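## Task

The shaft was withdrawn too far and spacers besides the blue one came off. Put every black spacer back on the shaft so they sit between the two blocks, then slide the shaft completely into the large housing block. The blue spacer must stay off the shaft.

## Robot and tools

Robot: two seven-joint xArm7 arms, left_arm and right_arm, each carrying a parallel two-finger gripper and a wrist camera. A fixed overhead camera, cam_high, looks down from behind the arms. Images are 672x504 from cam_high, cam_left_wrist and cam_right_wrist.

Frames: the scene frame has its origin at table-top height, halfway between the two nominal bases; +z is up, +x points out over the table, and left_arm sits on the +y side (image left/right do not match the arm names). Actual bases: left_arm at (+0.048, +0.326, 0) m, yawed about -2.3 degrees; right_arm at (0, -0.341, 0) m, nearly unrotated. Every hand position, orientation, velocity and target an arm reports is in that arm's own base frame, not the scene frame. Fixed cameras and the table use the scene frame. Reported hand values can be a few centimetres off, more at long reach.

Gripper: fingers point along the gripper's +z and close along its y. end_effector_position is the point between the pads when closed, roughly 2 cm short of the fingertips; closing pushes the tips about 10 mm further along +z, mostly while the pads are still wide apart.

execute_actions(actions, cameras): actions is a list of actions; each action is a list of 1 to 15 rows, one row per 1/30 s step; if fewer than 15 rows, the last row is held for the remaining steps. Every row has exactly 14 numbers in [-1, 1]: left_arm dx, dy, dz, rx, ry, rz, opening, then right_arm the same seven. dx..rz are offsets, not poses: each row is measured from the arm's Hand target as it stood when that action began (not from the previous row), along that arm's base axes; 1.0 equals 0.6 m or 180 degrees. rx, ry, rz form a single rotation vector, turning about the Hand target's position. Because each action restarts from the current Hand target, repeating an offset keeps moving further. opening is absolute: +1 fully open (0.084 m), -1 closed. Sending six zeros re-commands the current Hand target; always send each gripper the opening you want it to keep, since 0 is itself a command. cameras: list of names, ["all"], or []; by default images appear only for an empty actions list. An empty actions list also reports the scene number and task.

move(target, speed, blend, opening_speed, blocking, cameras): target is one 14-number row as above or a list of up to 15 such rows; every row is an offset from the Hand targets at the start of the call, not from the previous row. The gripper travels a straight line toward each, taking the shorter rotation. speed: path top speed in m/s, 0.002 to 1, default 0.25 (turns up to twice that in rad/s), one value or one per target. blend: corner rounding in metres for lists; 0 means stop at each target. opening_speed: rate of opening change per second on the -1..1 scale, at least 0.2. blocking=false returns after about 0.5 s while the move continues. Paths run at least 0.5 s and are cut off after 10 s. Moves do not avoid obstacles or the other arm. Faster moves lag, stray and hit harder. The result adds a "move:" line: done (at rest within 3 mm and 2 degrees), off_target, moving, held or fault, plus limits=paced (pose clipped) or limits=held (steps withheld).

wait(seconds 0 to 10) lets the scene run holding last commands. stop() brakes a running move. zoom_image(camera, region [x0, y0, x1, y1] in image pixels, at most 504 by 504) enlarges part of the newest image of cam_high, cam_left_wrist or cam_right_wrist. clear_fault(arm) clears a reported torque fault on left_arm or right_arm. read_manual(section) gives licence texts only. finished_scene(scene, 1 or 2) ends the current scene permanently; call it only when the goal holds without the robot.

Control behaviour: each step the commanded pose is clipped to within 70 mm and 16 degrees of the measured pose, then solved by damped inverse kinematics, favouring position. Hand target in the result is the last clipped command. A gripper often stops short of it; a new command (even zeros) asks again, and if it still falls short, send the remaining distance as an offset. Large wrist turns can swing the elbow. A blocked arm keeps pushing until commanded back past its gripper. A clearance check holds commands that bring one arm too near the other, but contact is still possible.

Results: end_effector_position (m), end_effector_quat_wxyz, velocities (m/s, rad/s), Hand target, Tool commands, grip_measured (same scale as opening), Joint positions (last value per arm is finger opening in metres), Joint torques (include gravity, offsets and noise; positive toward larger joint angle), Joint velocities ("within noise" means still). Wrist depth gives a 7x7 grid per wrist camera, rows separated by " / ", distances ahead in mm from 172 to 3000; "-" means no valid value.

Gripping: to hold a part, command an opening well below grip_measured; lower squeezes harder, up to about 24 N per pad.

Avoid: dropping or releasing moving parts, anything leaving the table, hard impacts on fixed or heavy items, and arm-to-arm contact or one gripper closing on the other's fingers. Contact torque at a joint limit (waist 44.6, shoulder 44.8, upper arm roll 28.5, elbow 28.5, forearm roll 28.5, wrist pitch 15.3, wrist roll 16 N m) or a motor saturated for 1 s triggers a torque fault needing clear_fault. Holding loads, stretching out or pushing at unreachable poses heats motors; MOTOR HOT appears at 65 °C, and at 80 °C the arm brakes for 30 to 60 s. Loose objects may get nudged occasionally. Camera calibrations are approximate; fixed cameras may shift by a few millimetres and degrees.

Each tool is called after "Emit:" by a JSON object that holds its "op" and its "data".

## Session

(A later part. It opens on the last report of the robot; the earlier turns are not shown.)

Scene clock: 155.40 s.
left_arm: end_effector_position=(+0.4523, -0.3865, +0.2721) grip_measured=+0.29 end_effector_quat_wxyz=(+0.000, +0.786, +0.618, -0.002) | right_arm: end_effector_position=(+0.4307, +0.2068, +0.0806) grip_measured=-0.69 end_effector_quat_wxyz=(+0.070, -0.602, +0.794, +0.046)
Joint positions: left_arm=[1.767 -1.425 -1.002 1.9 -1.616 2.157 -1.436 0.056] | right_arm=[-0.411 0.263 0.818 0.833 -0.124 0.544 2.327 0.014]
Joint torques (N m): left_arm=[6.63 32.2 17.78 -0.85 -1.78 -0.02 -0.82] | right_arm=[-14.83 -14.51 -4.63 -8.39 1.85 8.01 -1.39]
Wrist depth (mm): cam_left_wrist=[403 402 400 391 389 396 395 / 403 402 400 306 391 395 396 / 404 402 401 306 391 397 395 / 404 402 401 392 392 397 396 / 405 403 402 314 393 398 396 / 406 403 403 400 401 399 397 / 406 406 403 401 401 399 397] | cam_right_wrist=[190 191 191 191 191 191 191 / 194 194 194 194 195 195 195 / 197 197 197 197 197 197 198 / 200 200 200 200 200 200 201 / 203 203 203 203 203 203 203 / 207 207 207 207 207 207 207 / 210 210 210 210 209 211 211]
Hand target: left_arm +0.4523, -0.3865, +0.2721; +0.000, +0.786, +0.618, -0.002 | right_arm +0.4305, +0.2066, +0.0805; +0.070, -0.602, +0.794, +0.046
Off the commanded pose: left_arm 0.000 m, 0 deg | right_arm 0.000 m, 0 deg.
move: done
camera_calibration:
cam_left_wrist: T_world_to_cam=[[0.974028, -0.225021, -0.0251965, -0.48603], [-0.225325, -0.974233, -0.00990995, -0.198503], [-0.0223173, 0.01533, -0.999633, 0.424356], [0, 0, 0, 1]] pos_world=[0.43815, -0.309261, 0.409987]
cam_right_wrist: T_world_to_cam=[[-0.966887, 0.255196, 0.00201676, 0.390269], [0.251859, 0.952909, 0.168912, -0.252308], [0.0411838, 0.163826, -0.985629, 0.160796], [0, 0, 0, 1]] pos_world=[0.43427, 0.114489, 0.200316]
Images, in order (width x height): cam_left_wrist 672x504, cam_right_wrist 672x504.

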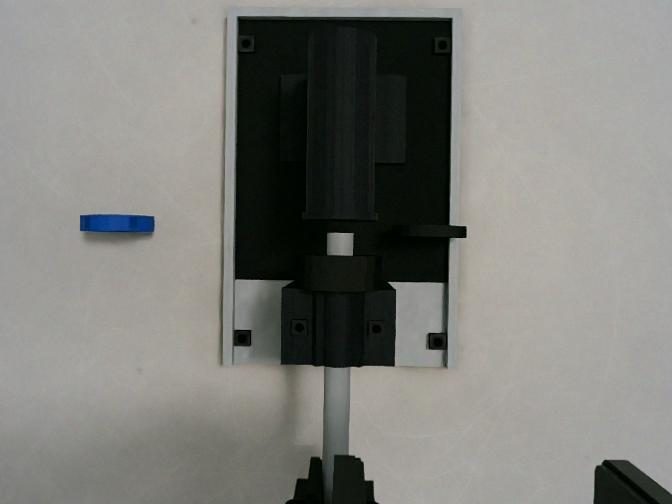

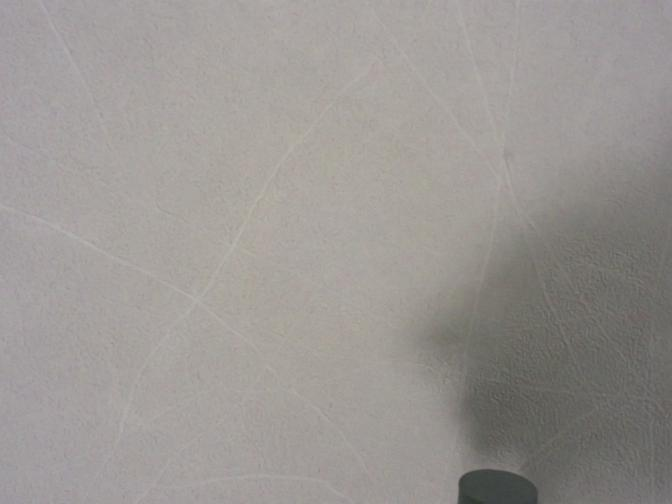

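Emit:
{"op": "move", "data": {"target": [0,0,0,0,0,0,0.3,-0.0060,-0.0209,0,0,0,0,-1], "speed": 0.03, "cameras": ["cam_left_wrist","cam_right_wrist"]}}

Emit:
{"op": "zoom_image", "data": {"camera": "cam_left_wrist", "region": [230, 130, 480, 380]}}

Scene clock: 159.53 s.
left_arm: end_effector_position=(+0.4523, -0.3865, +0.2721) grip_measured=+0.29 end_effector_quat_wxyz=(+0.000, +0.786, +0.618, -0.002) | right_arm: end_effector_position=(+0.4271, +0.1941, +0.0806) grip_measured=-0.69 end_effector_quat_wxyz=(+0.070, -0.602, +0.794, +0.046)
Joint positions: left_arm=[1.767 -1.425 -1.002 1.9 -1.616 2.157 -1.436 0.056] | right_arm=[-0.451 0.234 0.834 0.803 -0.087 0.537 2.277 0.014]
Joint torques (N m): left_arm=[6.06 31.9 17.99 -0.65 -1.69 -0.04 -0.56] | right_arm=[-14.7 -14.04 -4.94 -7.65 1.88 9.34 -1.32]
Wrist depth (mm): cam_left_wrist=[404 401 400 391 390 397 395 / 405 402 401 306 391 397 395 / 404 402 401 306 391 397 397 / 404 403 402 392 391 397 397 / 404 403 403 313 392 398 396 / 407 404 404 400 400 399 397 / 406 404 403 401 400 399 397] | cam_right_wrist=[190 191 191 191 191 191 191 / 194 194 194 194 194 194 195 / 197 197 197 197 198 198 198 / 200 200 200 200 200 200 201 / 203 203 203 203 204 203 203 / 207 206 207 207 207 207 208 / 210 210 210 210 210 211 211]
Hand target: left_arm +0.4523, -0.3865, +0.2721; +0.000, +0.786, +0.618, -0.002 | right_arm +0.4269, +0.1941, +0.0805; +0.070, -0.602, +0.794, +0.046
Off the commanded pose: left_arm 0.000 m, 0 deg | right_arm 0.000 m, 0 deg.
move: done
camera_calibration:
cam_left_wrist: T_world_to_cam=[[0.974028, -0.225021, -0.0251965, -0.48603], [-0.225325, -0.974233, -0.00990995, -0.198503], [-0.0223173, 0.01533, -0.999633, 0.424356], [0, 0, 0, 1]] pos_world=[0.43815, -0.309261, 0.409987]
cam_right_wrist: T_world_to_cam=[[-0.966848, 0.255346, 0.0018191, 0.390011], [0.251976, 0.952886, 0.168867, -0.239434], [0.041386, 0.163727, -0.985637, 0.162932], [0, 0, 0, 1]] pos_world=[0.43067, 0.10189, 0.200315]
Images, in order (width x height): cam_left_wrist 672x504, cam_right_wrist 672x504.

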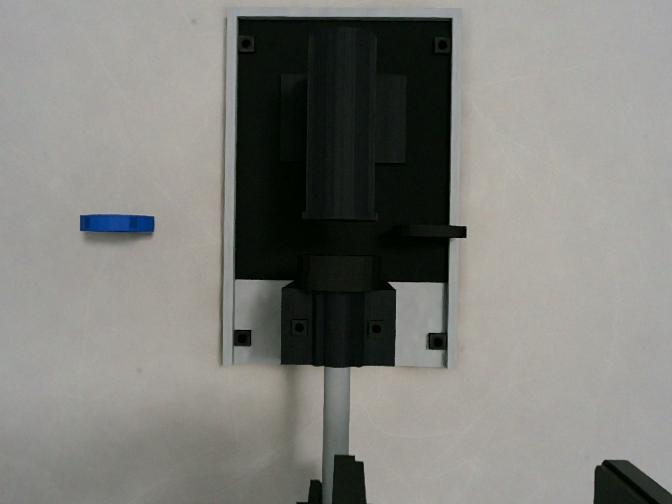

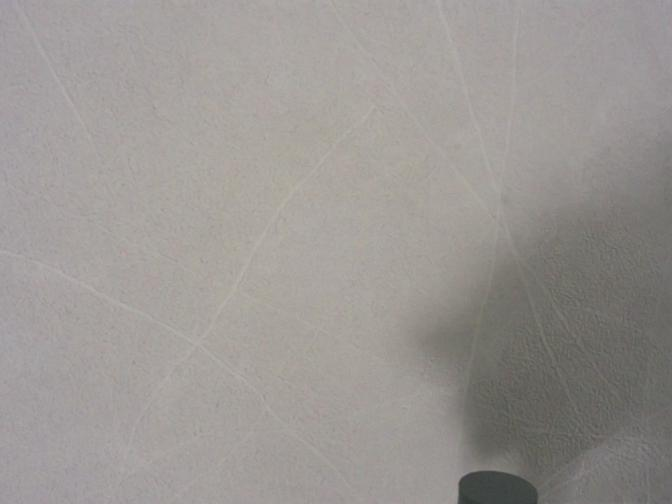

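Scaled by 2.016 from the camera's 672x504 image, which has a finer 960x720 frame.

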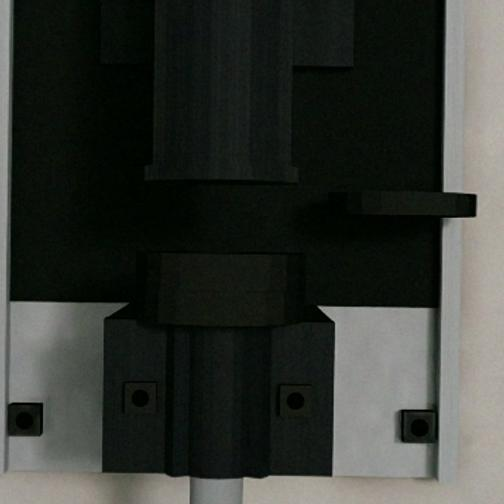

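Emit:
{"op": "move", "data": {"target": [0,0,0.05,0,0,0,0.3,0,0,0,0,0,0,-0.3], "opening_speed": 1.5}}

Emit:
{"op": "move", "data": {"target": [[0,0,0,0,0,-0.25,0,-0.03,-0.12,0.0,0,0,0,-0.3],[0.0713,0.132,-0.1,0,0,-0.5,-0.1,-0.03,-0.12,0.12,0,0,0,-0.3]], "cameras": ["cam_left_wrist"]}}

Emit:
{"op": "zoom_image", "data": {"camera": "cam_left_wrist", "region": [200, 150, 672, 504]}}

Scene clock: 161.30 s.
left_arm: end_effector_position=(+0.4523, -0.3865, +0.3021) grip_measured=+0.29 end_effector_quat_wxyz=(+0.000, +0.786, +0.618, -0.002) | right_arm: end_effector_position=(+0.4269, +0.1941, +0.0805) grip_measured=-0.32 end_effector_quat_wxyz=(+0.070, -0.602, +0.794, +0.046)
Joint positions: left_arm=[1.811 -1.354 -0.989 1.998 -1.608 2.188 -1.467 0.056] | right_arm=[-0.452 0.234 0.835 0.802 -0.087 0.537 2.277 0.03]
Joint torques (N m): left_arm=[6.08 31.68 17.76 -0.73 0 0.1 -0.89] | right_arm=[6.84 -7.25 5.4 16.41 -1.54 -3.96 -0.58]
Wrist depth (mm): cam_left_wrist=[434 431 429 428 426 426 424 / 433 433 423 339 420 426 425 / 435 432 424 339 420 426 426 / 435 433 423 421 420 428 426 / 434 434 432 346 425 427 426 / 435 433 434 430 430 426 428 / 435 435 433 431 430 429 428] | cam_right_wrist=[189 189 190 190 190 191 191 / 193 193 193 193 193 194 194 / 196 196 196 197 196 197 197 / 199 199 199 199 199 199 200 / 201 201 202 202 202 203 203 / 205 205 205 206 206 206 206 / 208 209 209 209 209 210 210]
Hand target: left_arm +0.4523, -0.3865, +0.3021; +0.000, +0.786, +0.618, -0.002 | right_arm +0.4269, +0.1941, +0.0805; +0.070, -0.602, +0.794, +0.046
Off the commanded pose: left_arm 0.000 m, 0 deg | right_arm 0.000 m, 0 deg.
move: done

Scene clock: 166.00 s.
left_arm: end_effector_position=(+0.4951, -0.3073, +0.2420) grip_measured=-0.11 end_effector_quat_wxyz=(-0.001, +0.993, -0.119, -0.002) | right_arm: end_effector_position=(+0.4089, +0.1221, +0.1525) grip_measured=-0.32 end_effector_quat_wxyz=(+0.070, -0.602, +0.794, +0.046)
Joint positions: left_arm=[1.847 -1.503 -1.014 1.757 -1.604 2.133 0.339 0.039] | right_arm=[-0.637 -0.163 0.857 0.748 0.373 0.801 1.809 0.03]
Joint torques (N m): left_arm=[-6.82 23.13 21.46 -7.48 -1.66 -3.13 1.24] | right_arm=[6.71 -11.61 -4.6 17.86 2.97 0.04 -1.4]
Wrist depth (mm): cam_left_wrist=[372 371 369 368 366 364 363 / 373 370 370 368 366 366 363 / 375 372 370 370 367 366 364 / 375 373 372 371 369 368 367 / 377 374 372 369 368 367 367 / 377 375 366 363 362 363 368 / 379 377 367 325 363 286 368] | cam_right_wrist=[258 258 259 259 259 260 260 / 263 263 263 264 264 265 265 / 267 267 267 267 268 268 269 / 270 271 272 271 271 273 272 / 275 275 275 276 276 276 277 / 280 280 280 281 281 281 282 / 284 284 284 285 285 286 286]
Hand target: left_arm +0.4951, -0.3073, +0.2421; -0.001, +0.993, -0.119, -0.002 | right_arm +0.4089, +0.1221, +0.1525; +0.070, -0.602, +0.794, +0.046
Off the commanded pose: left_arm 0.000 m, 0 deg | right_arm 0.000 m, 0 deg.
move: done
camera_calibration:
cam_left_wrist: T_world_to_cam=[[-0.225021, -0.974028, -0.0251965, -0.147173], [-0.974233, 0.225325, -0.00990995, 0.627411], [0.01533, 0.0223173, -0.999633, 0.377616], [0, 0, 0, 1]] pos_world=[0.572339, -0.29315, 0.379987]
Images, in order (width x height): cam_left_wrist 672x504.

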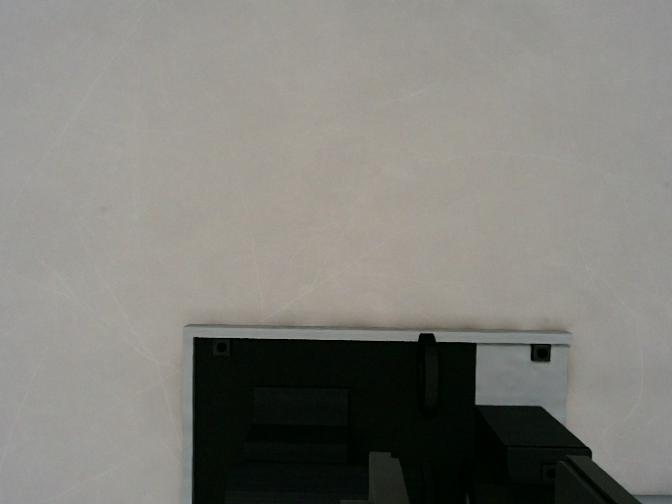

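Scaled by 1.068 from the camera's 672x504 image, which has a finer 960x720 frame.

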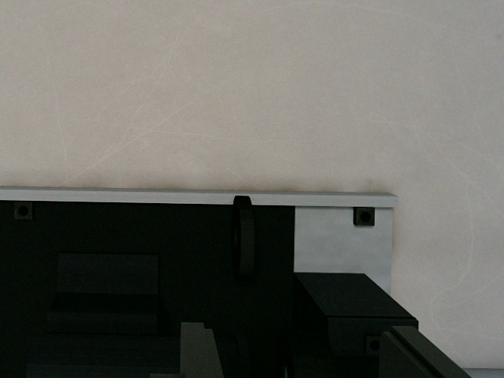

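Emit:
{"op": "move", "data": {"target": [-0.008,-0.0195,-0.153,0,0,0,-0.1,0,0,0,0,0,0,-0.3], "cameras": ["cam_left_wrist","cam_right_wrist"]}}

Scene clock: 167.53 s.
left_arm: end_effector_position=(+0.4903, -0.3190, +0.1503) grip_measured=-0.11 end_effector_quat_wxyz=(-0.001, +0.993, -0.119, -0.002) | right_arm: end_effector_position=(+0.4089, +0.1221, +0.1525) grip_measured=-0.32 end_effector_quat_wxyz=(+0.070, -0.602, +0.794, +0.046)
Joint positions: left_arm=[1.746 -1.674 -1.11 1.594 -1.694 2.029 0.338 0.039] | right_arm=[-0.637 -0.163 0.857 0.748 0.373 0.801 1.809 0.03]
Joint torques (N m): left_arm=[-7.04 21.69 21.59 -9.1 -2.02 -3.55 -0.77] | right_arm=[6.48 -11.76 -4.5 17.96 2.82 0.06 -1.44]
Wrist depth (mm): cam_left_wrist=[281 279 278 277 276 275 273 / 281 280 279 277 276 275 275 / 282 281 279 278 277 277 275 / 283 281 280 279 278 276 276 / 284 282 281 280 279 277 276 / 284 274 274 272 271 272 276 / 285 275 267 272 272 272 277] | cam_right_wrist=[259 258 258 259 259 260 260 / 263 264 264 263 264 264 265 / 267 267 267 267 268 268 268 / 270 271 271 271 272 272 273 / 275 274 275 275 276 276 277 / 279 280 280 281 281 281 282 / 284 285 285 285 285 286 287]
Hand target: left_arm +0.4903, -0.3190, +0.1503; -0.001, +0.993, -0.119, -0.002 | right_arm +0.4089, +0.1221, +0.1525; +0.070, -0.602, +0.794, +0.046
Off the commanded pose: left_arm 0.000 m, 0 deg | right_arm 0.000 m, 0 deg.
move: done
camera_calibration:
cam_left_wrist: T_world_to_cam=[[-0.225018, -0.974031, -0.0251216, -0.161984], [-0.974232, 0.225323, -0.0100299, 0.624495], [0.0154299, 0.0222174, -0.999634, 0.286198], [0, 0, 0, 1]] pos_world=[0.567538, -0.304849, 0.288288]
cam_right_wrist: T_world_to_cam=[[-0.966874, 0.255244, 0.00233798, 0.390638], [0.251975, 0.952949, 0.168514, -0.178296], [0.0407842, 0.163521, -0.985696, 0.24651], [0, 0, 0, 1]] pos_world=[0.41257, 0.0298898, 0.272116]
Images, in order (width x height): cam_left_wrist 672x504, cam_right_wrist 672x504.

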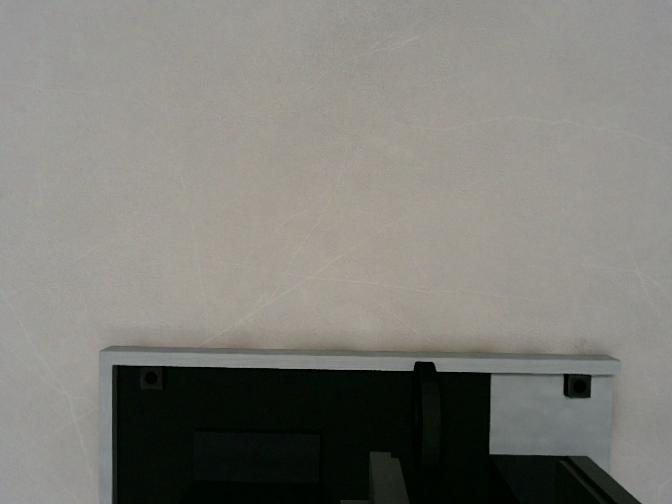

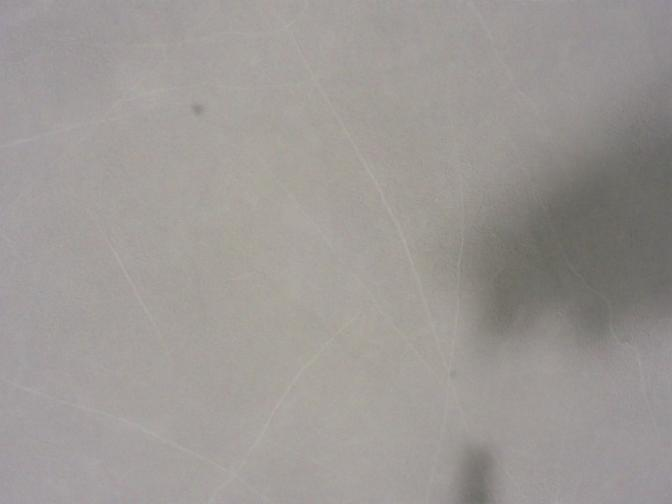

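Emit:
{"op": "move", "data": {"target": [[0.0058,-0.004,-0.05,0,0,0,-0.1,0,0,0,0,0,0,-0.3],[0.0058,-0.004,-0.1667,0,0,0,-0.1,0,0,0,0,0,0,-0.3]], "speed": 0.07, "cameras": ["cam_left_wrist"]}}

Scene clock: 169.80 s.
left_arm: end_effector_position=(+0.4938, -0.3214, +0.0503) grip_measured=-0.11 end_effector_quat_wxyz=(-0.001, +0.993, -0.119, -0.002) | right_arm: end_effector_position=(+0.4089, +0.1221, +0.1525) grip_measured=-0.32 end_effector_quat_wxyz=(+0.070, -0.602, +0.794, +0.046)
Joint positions: left_arm=[1.689 -1.823 -1.245 1.525 -1.819 1.901 0.32 0.039] | right_arm=[-0.637 -0.163 0.857 0.748 0.373 0.801 1.809 0.03]
Joint torques (N m): left_arm=[-6.54 20.71 22.2 -11.19 -2.09 -3.62 -0.64] | right_arm=[6.22 -11.45 -4.34 17.91 3.05 -0.05 -1.31]
Wrist depth (mm): cam_left_wrist=[180 179 178 178 177 176 176 / 181 180 179 178 178 177 176 / 181 180 179 179 178 177 176 / 181 181 180 179 178 177 177 / 182 181 180 180 179 178 177 / 182 181 180 180 180 178 178 / 174 174 173 - - - 172] | cam_right_wrist=[258 258 258 259 260 260 260 / 263 263 264 264 264 264 265 / 266 267 267 267 268 269 269 / 270 271 271 271 272 272 273 / 274 274 275 275 276 276 277 / 279 279 281 281 281 281 283 / 284 284 285 285 285 286 287]
Hand target: left_arm +0.4938, -0.3214, +0.0502; -0.001, +0.993, -0.119, -0.002 | right_arm +0.4089, +0.1221, +0.1525; +0.070, -0.602, +0.794, +0.046
Off the commanded pose: left_arm 0.000 m, 0 deg | right_arm 0.000 m, 0 deg.
move: done
camera_calibration:
cam_left_wrist: T_world_to_cam=[[-0.225018, -0.974031, -0.0251216, -0.166143], [-0.974232, 0.225323, -0.0100299, 0.627465], [0.0154299, 0.0222174, -0.999634, 0.186236], [0, 0, 0, 1]] pos_world=[0.571038, -0.307349, 0.188288]
Images, in order (width x height): cam_left_wrist 672x504.

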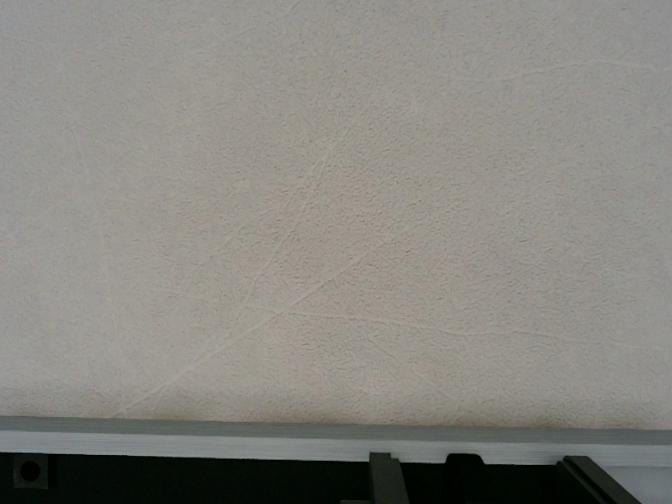

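Emit:
{"op": "move", "data": {"target": [0,0,0,0,0,0,-0.95,0,0,0,0,0,0,-0.3], "opening_speed": 0.5}}

Emit:
{"op": "move", "data": {"target": [0.01,-0.003,0.25,0,0,0,-0.95,0,0,0,0,0,0,-0.3], "speed": 0.08, "cameras": ["cam_left_wrist"]}}

Scene clock: 171.87 s.
left_arm: end_effector_position=(+0.4938, -0.3214, +0.0502) grip_measured=-0.85 end_effector_quat_wxyz=(-0.001, +0.993, -0.119, -0.002) | right_arm: end_effector_position=(+0.4089, +0.1221, +0.1525) grip_measured=-0.32 end_effector_quat_wxyz=(+0.070, -0.602, +0.794, +0.046)
Joint positions: left_arm=[1.689 -1.823 -1.245 1.525 -1.819 1.901 0.32 0.007] | right_arm=[-0.637 -0.163 0.857 0.748 0.373 0.801 1.809 0.03]
Joint torques (N m): left_arm=[-7.08 20.54 22.33 -10.55 -1.87 -3.36 -0.72] | right_arm=[6.39 -11.53 -4.48 18.11 2.89 -0.14 -1.32]
Wrist depth (mm): cam_left_wrist=[180 179 178 177 177 176 175 / 180 180 179 178 177 177 176 / 181 180 179 179 178 177 176 / 181 180 180 179 178 177 177 / 182 181 180 179 179 178 177 / 182 181 180 180 179 178 177 / 174 174 173 172 - - 172] | cam_right_wrist=[258 258 259 259 259 260 260 / 264 263 263 264 263 265 265 / 267 267 267 267 268 268 268 / 271 270 271 272 272 272 272 / 275 275 276 276 275 276 276 / 279 280 280 281 282 282 281 / 285 284 285 285 285 285 287]
Hand target: left_arm +0.4938, -0.3214, +0.0502; -0.001, +0.993, -0.119, -0.002 | right_arm +0.4089, +0.1221, +0.1525; +0.070, -0.602, +0.794, +0.046
Off the commanded pose: left_arm 0.000 m, 0 deg | right_arm 0.000 m, 0 deg.
move: done

Scene clock: 174.17 s.
left_arm: end_effector_position=(+0.4997, -0.3232, +0.2002) grip_measured=-0.85 end_effector_quat_wxyz=(-0.001, +0.993, -0.119, -0.002) | right_arm: end_effector_position=(+0.4089, +0.1221, +0.1525) grip_measured=-0.32 end_effector_quat_wxyz=(+0.070, -0.602, +0.794, +0.046)
Joint positions: left_arm=[1.821 -1.572 -1.059 1.73 -1.657 2.078 0.308 0.007] | right_arm=[-0.637 -0.163 0.857 0.748 0.373 0.801 1.809 0.03]
Joint torques (N m): left_arm=[6.13 31.45 29.65 -1.72 2.26 0.05 -0.86] | right_arm=[6.72 -11.41 -4.44 17.99 2.73 -0.06 -1.39]
Wrist depth (mm): cam_left_wrist=[330 329 327 326 325 324 322 / 331 329 328 326 326 324 322 / 332 330 329 327 326 325 323 / 332 331 330 329 327 326 324 / 333 332 330 329 328 327 324 / 334 325 323 322 319 321 326 / 335 325 317 - 322 292 326] | cam_right_wrist=[258 259 258 259 259 260 260 / 263 263 263 264 264 264 265 / 267 267 267 268 268 268 269 / 271 271 271 272 272 272 272 / 275 275 275 275 276 276 276 / 280 280 280 281 281 281 282 / 284 284 285 285 285 286 287]
Hand target: left_arm +0.4998, -0.3232, +0.2002; -0.001, +0.993, -0.119, -0.002 | right_arm +0.4089, +0.1221, +0.1525; +0.070, -0.602, +0.794, +0.046
Off the commanded pose: left_arm 0.000 m, 0 deg | right_arm 0.000 m, 0 deg.
move: done
camera_calibration:
cam_left_wrist: T_world_to_cam=[[-0.225021, -0.974028, -0.0251965, -0.162753], [-0.974233, 0.225325, -0.00990995, 0.635181], [0.01533, 0.0223173, -0.999633, 0.336117], [0, 0, 0, 1]] pos_world=[0.577039, -0.30915, 0.338187]
Images, in order (width x height): cam_left_wrist 672x504.

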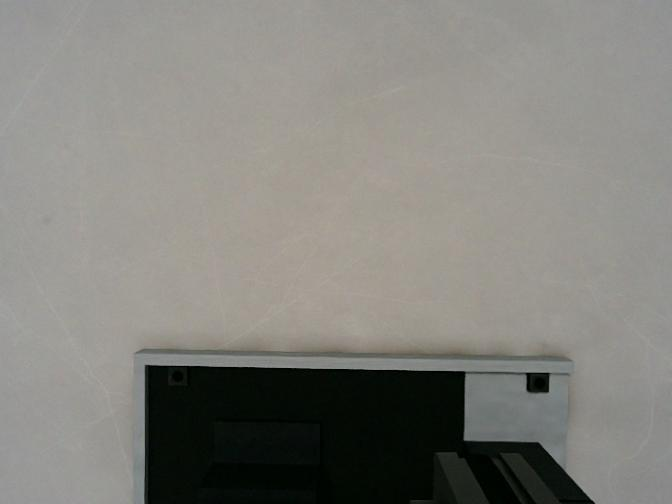

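Emit:
{"op": "move", "data": {"target": [[-0.3663,-0.0613,0.02,0,0,0,-0.95,0,0,0,0,0,0,-0.3],[-0.3663,-0.0613,-0.2417,0,0,0,-0.95,0,0,0,0,0,0,-0.3]], "speed": 0.18, "blend": 0.02, "cameras": ["cam_left_wrist"]}}

Scene clock: 177.03 s.
left_arm: end_effector_position=(+0.2800, -0.3600, +0.0553) grip_measured=-0.85 end_effector_quat_wxyz=(-0.001, +0.993, -0.119, -0.002) | right_arm: end_effector_position=(+0.4089, +0.1221, +0.1525) grip_measured=-0.32 end_effector_quat_wxyz=(+0.070, -0.602, +0.794, +0.046)
Joint positions: left_arm=[1.045 -2.053 -1.22 0.967 -1.814 2.113 0.163 0.007] | right_arm=[-0.637 -0.163 0.857 0.748 0.373 0.801 1.809 0.03]
Joint torques (N m): left_arm=[-6.78 12.92 19 -11.59 -1.98 -3.48 -0.64] | right_arm=[6.49 -11.66 -4.41 18.02 2.93 -0.08 -1.19]
Wrist depth (mm): cam_left_wrist=[179 178 - - 183 183 182 / 179 178 178 179 179 183 182 / 179 179 178 179 179 184 183 / 180 179 178 180 184 184 183 / 188 188 187 186 185 184 183 / 189 188 187 186 185 185 184 / 189 188 187 186 186 185 184] | cam_right_wrist=[258 258 259 259 259 260 260 / 263 264 263 264 264 265 265 / 267 267 267 268 269 268 268 / 271 271 271 272 272 273 273 / 274 274 275 275 276 276 277 / 280 280 281 281 281 281 282 / 284 284 285 285 284 286 286]
Hand target: left_arm +0.2800, -0.3600, +0.0552; -0.001, +0.993, -0.119, -0.002 | right_arm +0.4089, +0.1221, +0.1525; +0.070, -0.602, +0.794, +0.046
Off the commanded pose: left_arm 0.000 m, 0 deg | right_arm 0.000 m, 0 deg.
move: done
camera_calibration:
cam_left_wrist: T_world_to_cam=[[-0.225018, -0.974031, -0.0250991, -0.251634], [-0.974234, 0.225321, -0.00993251, 0.42788], [0.0153299, 0.0222174, -0.999636, 0.195325], [0, 0, 0, 1]] pos_world=[0.357239, -0.345849, 0.193188]
Images, in order (width x height): cam_left_wrist 672x504.

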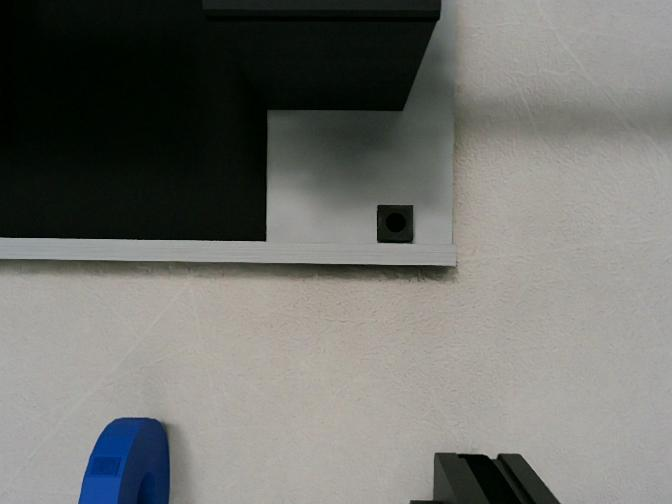

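Emit:
{"op": "move", "data": {"target": [0,0,-0.0083,0,0,0,-0.95,0,0,0,0,0,0,-0.3], "speed": 0.03}}

Emit:
{"op": "move", "data": {"target": [0,0,-0.005,0,0,0,-0.95,0,0,0,0,0,0,-0.3], "speed": 0.03}}

Emit:
{"op": "move", "data": {"target": [0,0,-0.005,0,0,0,-0.95,0,0,0,0,0,0,-0.3], "speed": 0.03}}

Scene clock: 177.97 s.
left_arm: end_effector_position=(+0.2800, -0.3600, +0.0503) grip_measured=-0.85 end_effector_quat_wxyz=(-0.001, +0.993, -0.119, -0.002) | right_arm: end_effector_position=(+0.4089, +0.1221, +0.1525) grip_measured=-0.32 end_effector_quat_wxyz=(+0.070, -0.602, +0.794, +0.046)
Joint positions: left_arm=[1.037 -2.056 -1.235 0.964 -1.822 2.104 0.159 0.007] | right_arm=[-0.637 -0.163 0.857 0.748 0.373 0.801 1.809 0.03]
Joint torques (N m): left_arm=[-6.82 1.95 19.28 -11.55 -1.98 -3.36 -0.71] | right_arm=[6.66 -11.54 -4.23 18.03 2.95 -0.07 -1.31]
Wrist depth (mm): cam_left_wrist=[174 173 - - 173 178 177 / 174 173 173 174 174 178 178 / 174 174 173 174 173 179 178 / 182 182 181 180 180 179 178 / 183 182 182 181 180 179 178 / 184 183 182 181 181 180 179 / 184 183 182 181 181 180 179] | cam_right_wrist=[258 258 259 259 259 259 260 / 263 264 264 263 264 264 265 / 267 267 268 268 268 268 269 / 270 271 271 271 272 272 272 / 274 275 275 275 276 276 277 / 280 279 281 281 281 281 282 / 284 284 284 285 286 286 286]
Hand target: left_arm +0.2800, -0.3600, +0.0502; -0.001, +0.993, -0.119, -0.002 | right_arm +0.4089, +0.1221, +0.1525; +0.070, -0.602, +0.794, +0.046
Off the commanded pose: left_arm 0.000 m, 0 deg | right_arm 0.000 m, 0 deg.
joint sent to its limit (left arm) — joint 2 (shoulder), lower limit. The joint targets still meet the commanded pose.
move: done

Scene clock: 178.67 s.
left_arm: end_effector_position=(+0.2800, -0.3600, +0.0473) grip_measured=-0.85 end_effector_quat_wxyz=(-0.001, +0.993, -0.119, -0.002) | right_arm: end_effector_position=(+0.4089, +0.1221, +0.1525) grip_measured=-0.32 end_effector_quat_wxyz=(+0.070, -0.602, +0.794, +0.046)
Joint positions: left_arm=[1.031 -2.056 -1.245 0.963 -1.826 2.096 0.158 0.007] | right_arm=[-0.637 -0.163 0.857 0.748 0.373 0.801 1.809 0.03]
Joint torques (N m): left_arm=[-7.16 -0.73 18.95 -11.83 -1.9 -3.56 -0.71] | right_arm=[6.55 -11.5 -4.28 18 2.81 -0.07 -1.33]
Wrist depth (mm): cam_left_wrist=[- - - - - 175 174 / - - - - 176 175 174 / - - - - 176 176 175 / 180 179 178 178 177 176 175 / 180 179 179 178 177 176 175 / 181 180 179 178 178 177 176 / - 180 179 179 178 177 176] | cam_right_wrist=[258 258 259 259 259 260 260 / 263 263 263 263 264 265 264 / 267 267 267 268 267 268 268 / 270 271 271 272 272 272 273 / 274 275 275 275 276 276 276 / 279 280 280 280 281 281 282 / 284 284 285 285 286 286 286]
Hand target: left_arm +0.2800, -0.3600, +0.0472; -0.001, +0.993, -0.119, -0.002 | right_arm +0.4089, +0.1221, +0.1525; +0.070, -0.602, +0.794, +0.046
Off the commanded pose: left_arm 0.000 m, 0 deg | right_arm 0.000 m, 0 deg.
joint sent to its limit (left arm) — joint 2 (shoulder), lower limit. The joint targets still meet the commanded pose.
move: done

Scene clock: 179.37 s.
left_arm: end_effector_position=(+0.2800, -0.3600, +0.0443) grip_measured=-0.85 end_effector_quat_wxyz=(-0.001, +0.993, -0.119, -0.002) | right_arm: end_effector_position=(+0.4089, +0.1221, +0.1525) grip_measured=-0.32 end_effector_quat_wxyz=(+0.070, -0.602, +0.794, +0.046)
Joint positions: left_arm=[1.026 -2.056 -1.255 0.962 -1.83 2.089 0.156 0.007] | right_arm=[-0.637 -0.163 0.857 0.748 0.373 0.801 1.809 0.03]
Joint torques (N m): left_arm=[-7.21 -1.13 19.22 -11.83 -2.02 -3.51 -0.91] | right_arm=[6.89 -11.66 -4.22 18.15 2.84 -0.1 -1.36]
Wrist depth (mm): cam_left_wrist=[- - - - - 172 - / - - - - 173 172 - / - - - - 173 173 172 / 177 176 176 174 174 173 172 / 177 177 176 175 174 173 173 / 177 177 176 175 174 174 173 / - 177 176 176 175 174 173] | cam_right_wrist=[258 259 259 259 259 259 260 / 263 263 263 263 264 264 265 / 266 267 267 268 268 268 269 / 271 271 272 271 272 272 272 / 274 274 275 276 276 276 276 / 279 280 280 280 281 281 282 / 283 284 285 286 285 286 286]
Hand target: left_arm +0.2800, -0.3600, +0.0442; -0.001, +0.993, -0.119, -0.002 | right_arm +0.4089, +0.1221, +0.1525; +0.070, -0.602, +0.794, +0.046
Off the commanded pose: left_arm 0.000 m, 0 deg | right_arm 0.000 m, 0 deg.
joint sent to its limit (left arm) — joint 2 (shoulder), lower limit. The joint targets still meet the commanded pose.
move: done

Emit:
{"op": "move", "data": {"target": [0,0,-0.005,0,0,0,-0.95,0,0,0,0,0,0,-0.3], "speed": 0.03}}

Emit:
{"op": "move", "data": {"target": [0,0,-0.005,0,0,0,-0.95,0,0,0,0,0,0,-0.3], "speed": 0.03}}

Scene clock: 180.23 s.
left_arm: end_effector_position=(+0.2800, -0.3600, +0.0413) grip_measured=-0.85 end_effector_quat_wxyz=(-0.001, +0.993, -0.119, -0.002) | right_arm: end_effector_position=(+0.4089, +0.1221, +0.1525) grip_measured=-0.32 end_effector_quat_wxyz=(+0.070, -0.602, +0.794, +0.046)
Joint positions: left_arm=[1.02 -2.056 -1.265 0.96 -1.833 2.081 0.155 0.007] | right_arm=[-0.637 -0.163 0.857 0.748 0.373 0.801 1.809 0.03]
Joint torques (N m): left_arm=[-7.1 -0.85 19.49 -11.9 -1.88 -3.54 -0.88] | right_arm=[6.6 -11.78 -4.41 17.98 2.87 -0.22 -1.17]
Wrist depth (mm): cam_left_wrist=[- - - - - - - / - - - - - - - / - - - - - - - / 174 173 173 - - - - / 174 173 173 172 - - - / 174 174 173 172 172 - - / - 174 173 173 172 - -] | cam_right_wrist=[258 258 259 259 259 260 260 / 263 264 263 263 264 264 264 / 267 267 267 268 268 268 269 / 271 271 271 271 271 272 273 / 274 275 275 276 276 277 276 / 280 280 280 280 281 281 281 / 284 284 285 286 285 286 287]
Hand target: left_arm +0.2800, -0.3600, +0.0412; -0.001, +0.993, -0.119, -0.002 | right_arm +0.4089, +0.1221, +0.1525; +0.070, -0.602, +0.794, +0.046
Off the commanded pose: left_arm 0.000 m, 0 deg | right_arm 0.000 m, 0 deg.
joint sent to its limit (left arm) — joint 2 (shoulder), lower limit. The joint targets still meet the commanded pose.
move: done

Scene clock: 180.93 s.
left_arm: end_effector_position=(+0.2800, -0.3600, +0.0383) grip_measured=-0.85 end_effector_quat_wxyz=(-0.001, +0.993, -0.119, -0.002) | right_arm: end_effector_position=(+0.4089, +0.1221, +0.1525) grip_measured=-0.32 end_effector_quat_wxyz=(+0.070, -0.602, +0.794, +0.046)
Joint positions: left_arm=[1.015 -2.056 -1.274 0.959 -1.837 2.074 0.153 0.007] | right_arm=[-0.637 -0.163 0.857 0.748 0.373 0.801 1.809 0.03]
Joint torques (N m): left_arm=[-9.17 -0.62 4.66 -5.48 -2.27 0.31 -0.67] | right_arm=[6.29 -11.71 -4.3 17.9 3 -0.18 -1.35]
Wrist depth (mm): cam_left_wrist=[- - - - - - - / - - - - - - - / - - - - - - - / - - - - - - - / - - - - - - - / 172 - - - - - - / - - - - - - -] | cam_right_wrist=[258 258 259 259 259 260 260 / 262 263 264 263 265 265 265 / 266 267 268 268 268 268 269 / 270 271 271 271 272 272 273 / 275 275 275 276 276 276 277 / 280 280 280 280 281 281 282 / 284 284 285 284 286 286 286]
Hand target: left_arm +0.2800, -0.3600, +0.0382; -0.001, +0.993, -0.119, -0.002 | right_arm +0.4089, +0.1221, +0.1525; +0.070, -0.602, +0.794, +0.046
Off the commanded pose: left_arm 0.000 m, 0 deg | right_arm 0.000 m, 0 deg.
joint sent to its limit (left arm) — joint 2 (shoulder), lower limit. The joint targets still meet the commanded pose.
move: done

Emit:
{"op": "move", "data": {"target": [[0,0,0.001,0,0,0,-0.1,0,0,0,0,0,0,-0.3],[0,0,0.22,0,0,0,-0.1,0,0,0,0,0,0,-0.3]], "speed": [0.02,0.1], "opening_speed": 0.4, "cameras": ["cam_left_wrist"]}}

Scene clock: 185.77 s.
left_arm: end_effector_position=(+0.2800, -0.3600, +0.1702) grip_measured=-0.11 end_effector_quat_wxyz=(-0.001, +0.993, -0.119, -0.002) | right_arm: end_effector_position=(+0.4089, +0.1221, +0.1525) grip_measured=-0.32 end_effector_quat_wxyz=(+0.070, -0.602, +0.794, +0.046)
Joint positions: left_arm=[1.182 -1.843 -0.982 1.096 -1.561 2.216 0.245 0.039] | right_arm=[-0.637 -0.163 0.857 0.748 0.373 0.801 1.809 0.03]
Joint torques (N m): left_arm=[6.22 23.51 28.59 -0.27 2.24 -0.06 1] | right_arm=[6.29 -11.45 -4.45 18.03 2.91 -0.32 -1.33]
Wrist depth (mm): cam_left_wrist=[205 205 200 211 291 295 294 / 255 226 216 215 296 296 294 / 296 293 293 293 298 297 296 / 304 302 293 293 298 298 296 / 305 303 302 300 299 298 297 / 305 303 302 301 300 299 297 / 305 304 303 302 300 299 298] | cam_right_wrist=[258 258 259 259 260 260 261 / 263 263 263 263 264 264 265 / 267 267 267 267 268 268 268 / 270 271 271 271 272 272 272 / 275 275 276 276 276 277 276 / 279 280 280 280 281 282 282 / 284 284 285 284 286 286 286]
Hand target: left_arm +0.2800, -0.3600, +0.1702; -0.001, +0.993, -0.119, -0.002 | right_arm +0.4089, +0.1221, +0.1525; +0.070, -0.602, +0.794, +0.046
Off the commanded pose: left_arm 0.000 m, 0 deg | right_arm 0.000 m, 0 deg.
move: done
camera_calibration:
cam_left_wrist: T_world_to_cam=[[-0.225021, -0.974028, -0.0251965, -0.248716], [-0.974233, 0.225325, -0.00990995, 0.429017], [0.01533, 0.0223173, -0.999633, 0.310316], [0, 0, 0, 1]] pos_world=[0.357239, -0.34585, 0.308187]
Images, in order (width x height): cam_left_wrist 672x504.

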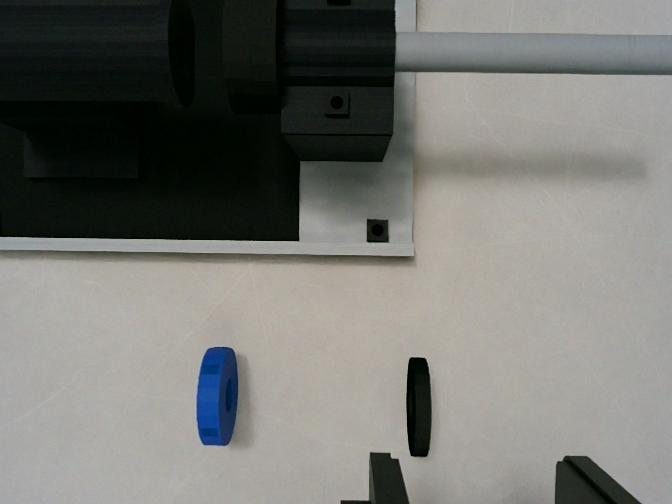

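Emit:
{"op": "move", "data": {"target": [[0.216,-0.080,0,0,0,0,-1,0,0,0,0,0,0,-0.3],[0.216,-0.080,-0.065,0,0,0,-1,0,0,0,0,0,0,-0.3]], "speed": [0.12,0.08], "cameras": ["cam_left_wrist","cam_high"]}}

Emit:
{"op": "move", "data": {"target": [0,0,-0.02,0,0,0,-1,0,0,0,0,0,0,-0.3], "speed": 0.02}}

Scene clock: 188.73 s.
left_arm: end_effector_position=(+0.4096, -0.4080, +0.1313) grip_measured=-1.00 end_effector_quat_wxyz=(-0.001, +0.993, -0.119, -0.002) | right_arm: end_effector_position=(+0.4089, +0.1221, +0.1525) grip_measured=-0.32 end_effector_quat_wxyz=(+0.070, -0.602, +0.794, +0.046)
Joint positions: left_arm=[1.521 -1.743 -1.1 1.536 -1.744 2.043 0.142 0] | right_arm=[-0.637 -0.163 0.857 0.748 0.373 0.801 1.809 0.03]
Joint torques (N m): left_arm=[-6.9 21.15 21.47 -10.18 -1.8 -3.17 -0.68] | right_arm=[6.44 -11.73 -4.23 18.05 3.01 -0.46 -1.16]
Wrist depth (mm): cam_left_wrist=[261 260 260 259 257 256 255 / 262 262 260 259 258 257 256 / 263 261 260 260 258 258 256 / 255 254 254 254 259 258 257 / 252 255 254 255 260 259 258 / 221 255 178 183 260 259 258 / 190 - 173 175 261 259 175] | cam_right_wrist=[258 258 258 259 259 260 259 / 263 263 263 264 264 265 265 / 266 267 267 268 268 268 268 / 271 271 271 271 272 273 273 / 274 274 275 276 276 277 277 / 280 280 281 281 281 281 281 / 284 284 284 285 285 286 286]
Hand target: left_arm +0.4096, -0.4080, +0.1312; -0.001, +0.993, -0.119, -0.002 | right_arm +0.4089, +0.1221, +0.1525; +0.070, -0.602, +0.794, +0.046
Off the commanded pose: left_arm 0.000 m, 0 deg | right_arm 0.000 m, 0 deg.
move: done
camera_calibration:
cam_left_wrist: T_world_to_cam=[[-0.225135, -0.974004, -0.0251196, -0.267242], [-0.974205, 0.22544, -0.0100276, 0.56577], [0.0154299, 0.0222141, -0.999634, 0.270427], [0, 0, 0, 1]] pos_world=[0.486838, -0.39385, 0.269288]
Images, in order (width x height): cam_high 672x504, cam_left_wrist 672x504.

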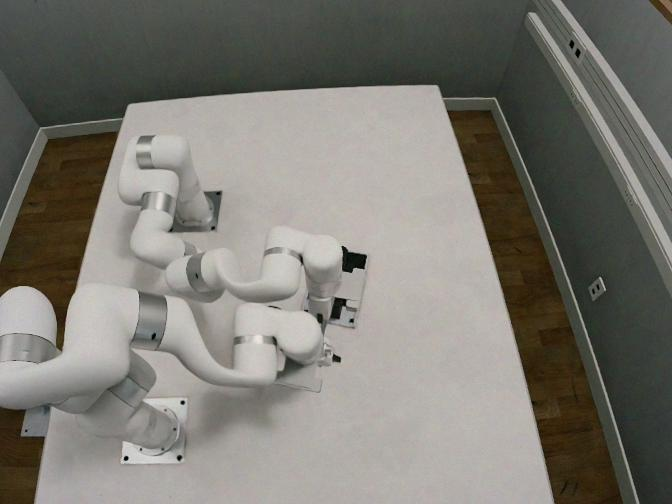

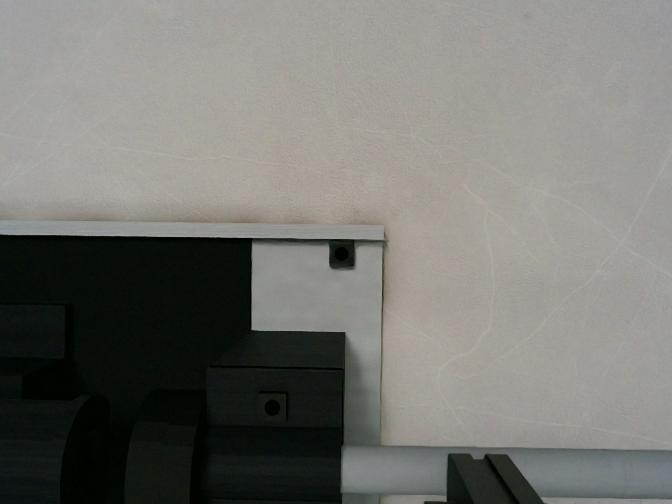

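Scene clock: 189.63 s.
left_arm: end_effector_position=(+0.4096, -0.4080, +0.1193) grip_measured=-1.00 end_effector_quat_wxyz=(-0.001, +0.993, -0.119, -0.002) | right_arm: end_effector_position=(+0.4089, +0.1221, +0.1525) grip_measured=-0.32 end_effector_quat_wxyz=(+0.070, -0.602, +0.794, +0.046)
Joint positions: left_arm=[1.511 -1.763 -1.117 1.522 -1.758 2.029 0.14 0] | right_arm=[-0.637 -0.163 0.857 0.748 0.373 0.801 1.809 0.03]
Joint torques (N m): left_arm=[-7.13 21.21 21.34 -10.15 -2.16 -3.49 -0.62] | right_arm=[6.32 -11.28 -4.09 18.2 2.91 -0.28 -1.28]
Wrist depth (mm): cam_left_wrist=[249 249 247 246 245 244 243 / 250 249 248 247 246 245 244 / 251 250 249 248 247 246 244 / 243 242 241 242 247 246 245 / 243 242 242 242 248 247 245 / 235 - - 243 248 247 246 / - - - - 248 247 246] | cam_right_wrist=[258 259 258 259 259 260 260 / 262 262 263 264 264 265 265 / 266 267 267 267 268 269 268 / 270 271 271 271 271 272 273 / 275 274 275 275 276 276 276 / 280 279 280 281 281 282 282 / 284 284 285 285 285 286 286]
Hand target: left_arm +0.4096, -0.4080, +0.1192; -0.001, +0.993, -0.119, -0.002 | right_arm +0.4089, +0.1221, +0.1525; +0.070, -0.602, +0.794, +0.046
Off the commanded pose: left_arm 0.000 m, 0 deg | right_arm 0.000 m, 0 deg.
move: done

Emit:
{"op": "move", "data": {"target": [0,0,-0.02,0,0,0,-1,0,0,0,0,0,0,-0.3], "speed": 0.02}}

Emit:
{"op": "move", "data": {"target": [0,0,-0.003,0,0,0,-1,0,0,0,0,0,0,-0.3], "speed": 0.01}}

Emit:
{"op": "move", "data": {"target": [0,0,-0.003,0,0,0,-1,0,0,0,0,0,0,-0.3], "speed": 0.01}}

Emit:
{"op": "move", "data": {"target": [0,0,-0.003,0,0,0,-1,0,0,0,0,0,0,-0.3], "speed": 0.01}}

Scene clock: 190.73 s.
left_arm: end_effector_position=(+0.4096, -0.4081, +0.1078) grip_measured=-1.00 end_effector_quat_wxyz=(-0.001, +0.993, -0.119, -0.001) | right_arm: end_effector_position=(+0.4089, +0.1221, +0.1525) grip_measured=-0.32 end_effector_quat_wxyz=(+0.070, -0.602, +0.794, +0.046)
Joint positions: left_arm=[1.502 -1.782 -1.133 1.509 -1.773 2.014 0.139 0] | right_arm=[-0.637 -0.163 0.857 0.748 0.373 0.801 1.809 0.03]
Joint torques (N m): left_arm=[-6.16 6.95 -2.79 -0.96 -4.43 -3.68 -0.52] | right_arm=[6.51 -11.12 -4.2 18.05 3.1 -0.31 -1.33]
Wrist depth (mm): cam_left_wrist=[240 239 237 236 235 234 233 / 240 239 238 237 236 235 234 / 240 239 238 237 236 235 235 / 232 232 231 232 237 236 235 / 233 232 232 232 237 236 235 / 233 - - 232 237 237 236 / - - - - 238 237 237] | cam_right_wrist=[258 258 259 259 259 259 260 / 263 263 263 264 264 264 265 / 267 267 267 268 268 269 269 / 270 271 270 271 272 272 272 / 274 274 275 276 276 276 276 / 279 279 281 281 281 282 283 / 284 284 284 285 286 285 286]
Hand target: left_arm +0.4096, -0.4080, +0.1072; -0.001, +0.993, -0.119, -0.002 | right_arm +0.4089, +0.1221, +0.1525; +0.070, -0.602, +0.794, +0.046
Off the commanded pose: left_arm 0.001 m, 0 deg | right_arm 0.000 m, 0 deg.
move: done

Scene clock: 191.77 s.
left_arm: end_effector_position=(+0.4127, -0.4132, +0.1292) grip_measured=-1.00 end_effector_quat_wxyz=(-0.002, +0.992, -0.124, +0.025) | right_arm: end_effector_position=(+0.4089, +0.1221, +0.1525) grip_measured=-0.32 end_effector_quat_wxyz=(+0.070, -0.602, +0.794, +0.046)
Joint positions: left_arm=[1.501 -1.784 -1.081 1.507 -1.776 2.013 0.139 0] | right_arm=[-0.637 -0.163 0.857 0.748 0.373 0.801 1.809 0.03]
Joint torques (N m): left_arm=[-0.37 23.83 30.49 -4.9 -0.76 -2.01 0.13] | right_arm=[6.08 -11.18 -4.34 18 2.89 -0.47 -1.27]
Wrist depth (mm): cam_left_wrist=[269 267 266 265 263 262 261 / 268 266 265 264 262 261 259 / 267 265 264 262 261 260 258 / 258 256 256 255 260 259 257 / 256 255 255 255 259 258 256 / 250 254 178 230 258 257 255 / 175 - 173 175 257 255 255] | cam_right_wrist=[258 258 259 259 259 260 260 / 263 262 264 264 263 264 264 / 266 267 267 267 267 268 268 / 270 271 271 272 271 272 272 / 274 275 275 276 276 275 276 / 279 280 280 281 281 281 282 / 284 284 284 284 286 285 286]
Hand target: left_arm +0.4127, -0.4132, +0.1292; -0.002, +0.992, -0.124, +0.025 (not the last commanded pose) | right_arm +0.4089, +0.1221, +0.1525; +0.070, -0.602, +0.794, +0.046
Tool commands: left_gripper/opening=-1.0 right_gripper/opening=-0.3
Off the commanded pose: left_arm 0.025 m, 3 deg | right_arm 0.000 m, 0 deg.
TORQUE FAULT: the external load on joint 3 (upper arm roll) of the left arm reached its load limit, and that arm stopped. The contact can be on any part of that arm beyond that joint, not only on its tool. A torque fault puts only its own arm into a fault stop. That arm's remaining commands of this call were not run. The hold on joint 3 (upper arm roll) of that arm was moved back by the arm itself, up to 3 degrees, as the stop began. That arm is still stopped at the end of this call. While its stop runs, that arm, its gripper or tool too, takes no new command.
CLEAR FAULT: the left arm stays stopped (state 4) until you call clear_fault(arm="left_arm").
End effector pose when the fault began: left_arm: position (+0.4097, -0.4083, +0.1068), quat_wxyz (-0.001, +0.993, -0.119, -0.001)
Joint positions when the fault began: left_arm=[1.501 -1.785 -1.133 1.508 -1.776 2.013 0.139 0]
move: fault (left_arm)

not run: an earlier result of this reply reported a stop or a fault. Calls in your next reply go to the robot.

not run: an earlier result of this reply reported a stop or a fault. Calls in your next reply go to the robot.

Emit:
{"op": "clear_fault", "data": {"arm": "left_arm"}}

Emit:
{"op": "execute_actions", "data": {"actions": []}}

Scene clock: 191.93 s.
left_arm: end_effector_position=(+0.4127, -0.4132, +0.1292) grip_measured=-1.00 end_effector_quat_wxyz=(-0.002, +0.992, -0.124, +0.025) | right_arm: end_effector_position=(+0.4089, +0.1221, +0.1525) grip_measured=-0.32 end_effector_quat_wxyz=(+0.070, -0.602, +0.794, +0.046)
Joint positions: left_arm=[1.501 -1.784 -1.081 1.507 -1.776 2.013 0.139 0] | right_arm=[-0.637 -0.163 0.857 0.748 0.373 0.801 1.809 0.03]
Joint torques (N m): left_arm=[-0.14 23.29 30.52 -5.06 -0.5 -1.99 0.28] | right_arm=[6.63 -11.42 -4.24 18.11 2.74 -0.34 -1.23]
Wrist depth (mm): cam_left_wrist=[269 268 266 265 263 262 260 / 267 267 265 264 263 261 259 / 267 265 264 263 261 260 259 / 258 256 256 255 261 259 257 / 257 256 256 255 259 258 257 / 250 255 178 230 259 257 255 / 175 - 173 175 257 256 254] | cam_right_wrist=[258 258 258 259 259 259 260 / 263 263 263 264 264 264 265 / 267 267 268 267 268 268 269 / 269 271 271 271 272 272 273 / 275 275 276 275 275 276 276 / 279 280 280 281 281 281 282 / 283 284 285 285 285 286 286]
Hand target: left_arm +0.4127, -0.4132, +0.1292; -0.002, +0.992, -0.124, +0.025 (not the last commanded pose) | right_arm +0.4089, +0.1221, +0.1525; +0.070, -0.602, +0.794, +0.046
Tool commands: left_gripper/opening=-1.0 right_gripper/opening=-0.3
Off the commanded pose: left_arm 0.025 m, 3 deg | right_arm 0.000 m, 0 deg.
TORQUE FAULT, CONTINUED: the left arm's stop, for the torque fault of joint 3 (upper arm roll) that an earlier result reported, is over. The call counts as one of the actions that you can send in this scene. The hold on joint 3 (upper arm roll) of that arm was moved back by the arm itself, up to 3 degrees, as the stop began. That arm's target is now where it stood when the stop ended, not its last command. That arm's gripper keeps its grip as last carried out, and that arm accepts commands again: back off and push less far.
CLEAR FAULT: your call cleared the left arm's torque fault. If a joint's load stays at its limit, that arm stops again at once.

Scene clock: 191.93 s.
left_arm: end_effector_position=(+0.4127, -0.4132, +0.1292) grip_measured=-1.00 end_effector_quat_wxyz=(-0.002, +0.992, -0.124, +0.025) | right_arm: end_effector_position=(+0.4089, +0.1221, +0.1525) grip_measured=-0.32 end_effector_quat_wxyz=(+0.070, -0.602, +0.794, +0.046)
Joint positions: left_arm=[1.501 -1.784 -1.081 1.507 -1.776 2.013 0.139 0] | right_arm=[-0.637 -0.163 0.857 0.748 0.373 0.801 1.809 0.03]
Joint velocities: within noise
Joint torques (N m): left_arm=[-0.14 23.29 30.52 -5.06 -0.5 -1.99 0.28] | right_arm=[6.63 -11.42 -4.24 18.11 2.74 -0.34 -1.23]
Wrist depth (mm): cam_left_wrist=[269 268 266 265 263 262 260 / 267 267 265 264 263 261 259 / 267 265 264 263 261 260 259 / 258 256 256 255 261 259 257 / 257 256 256 255 259 258 257 / 250 255 178 230 259 257 255 / 175 - 173 175 257 256 254] | cam_right_wrist=[258 258 258 259 259 259 260 / 263 263 263 264 264 264 265 / 267 267 268 267 268 268 269 / 269 271 271 271 272 272 273 / 275 275 276 275 275 276 276 / 279 280 280 281 281 281 282 / 283 284 285 285 285 286 286]
Hand target: left_arm +0.4127, -0.4132, +0.1292; -0.002, +0.992, -0.124, +0.025 (not the last commanded pose) | right_arm +0.4089, +0.1221, +0.1525; +0.070, -0.602, +0.794, +0.046
Tool commands: left_gripper/opening=-1.0 right_gripper/opening=-0.3
Off the commanded pose: left_arm 0.025 m, 3 deg | right_arm 0.000 m, 0 deg.
camera_calibration:
cam_left_wrist: T_world_to_cam=[[-0.234067, -0.971678, -0.0324635, -0.266032], [-0.969861, 0.235694, -0.0617865, 0.579145], [0.0676881, 0.0170229, -0.997561, 0.244447], [0, 0, 0, 1]] pos_world=[0.482874, -0.39916, 0.270998]
cam_right_wrist: T_world_to_cam=[[-0.966874, 0.255244, 0.00233798, 0.390638], [0.251975, 0.952949, 0.168514, -0.178296], [0.0407842, 0.163521, -0.985696, 0.24651], [0, 0, 0, 1]] pos_world=[0.41257, 0.0298898, 0.272116]

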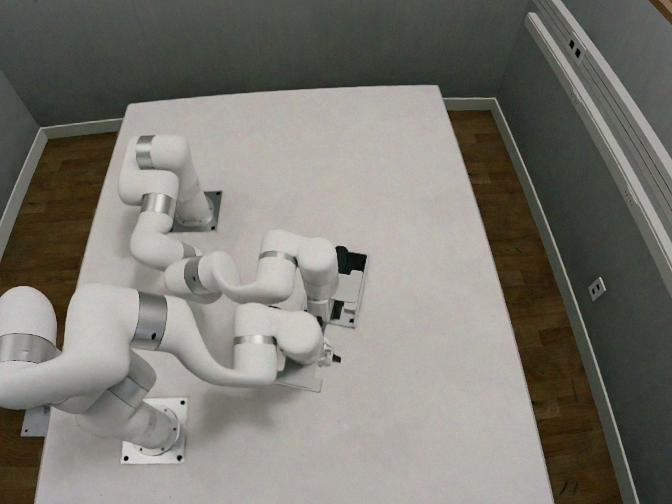

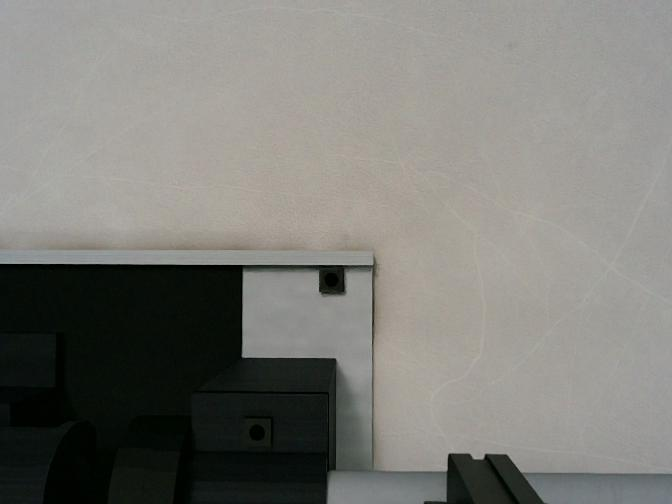

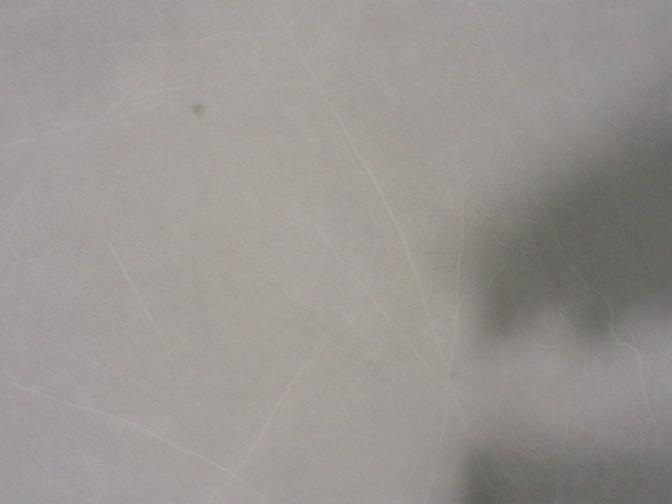

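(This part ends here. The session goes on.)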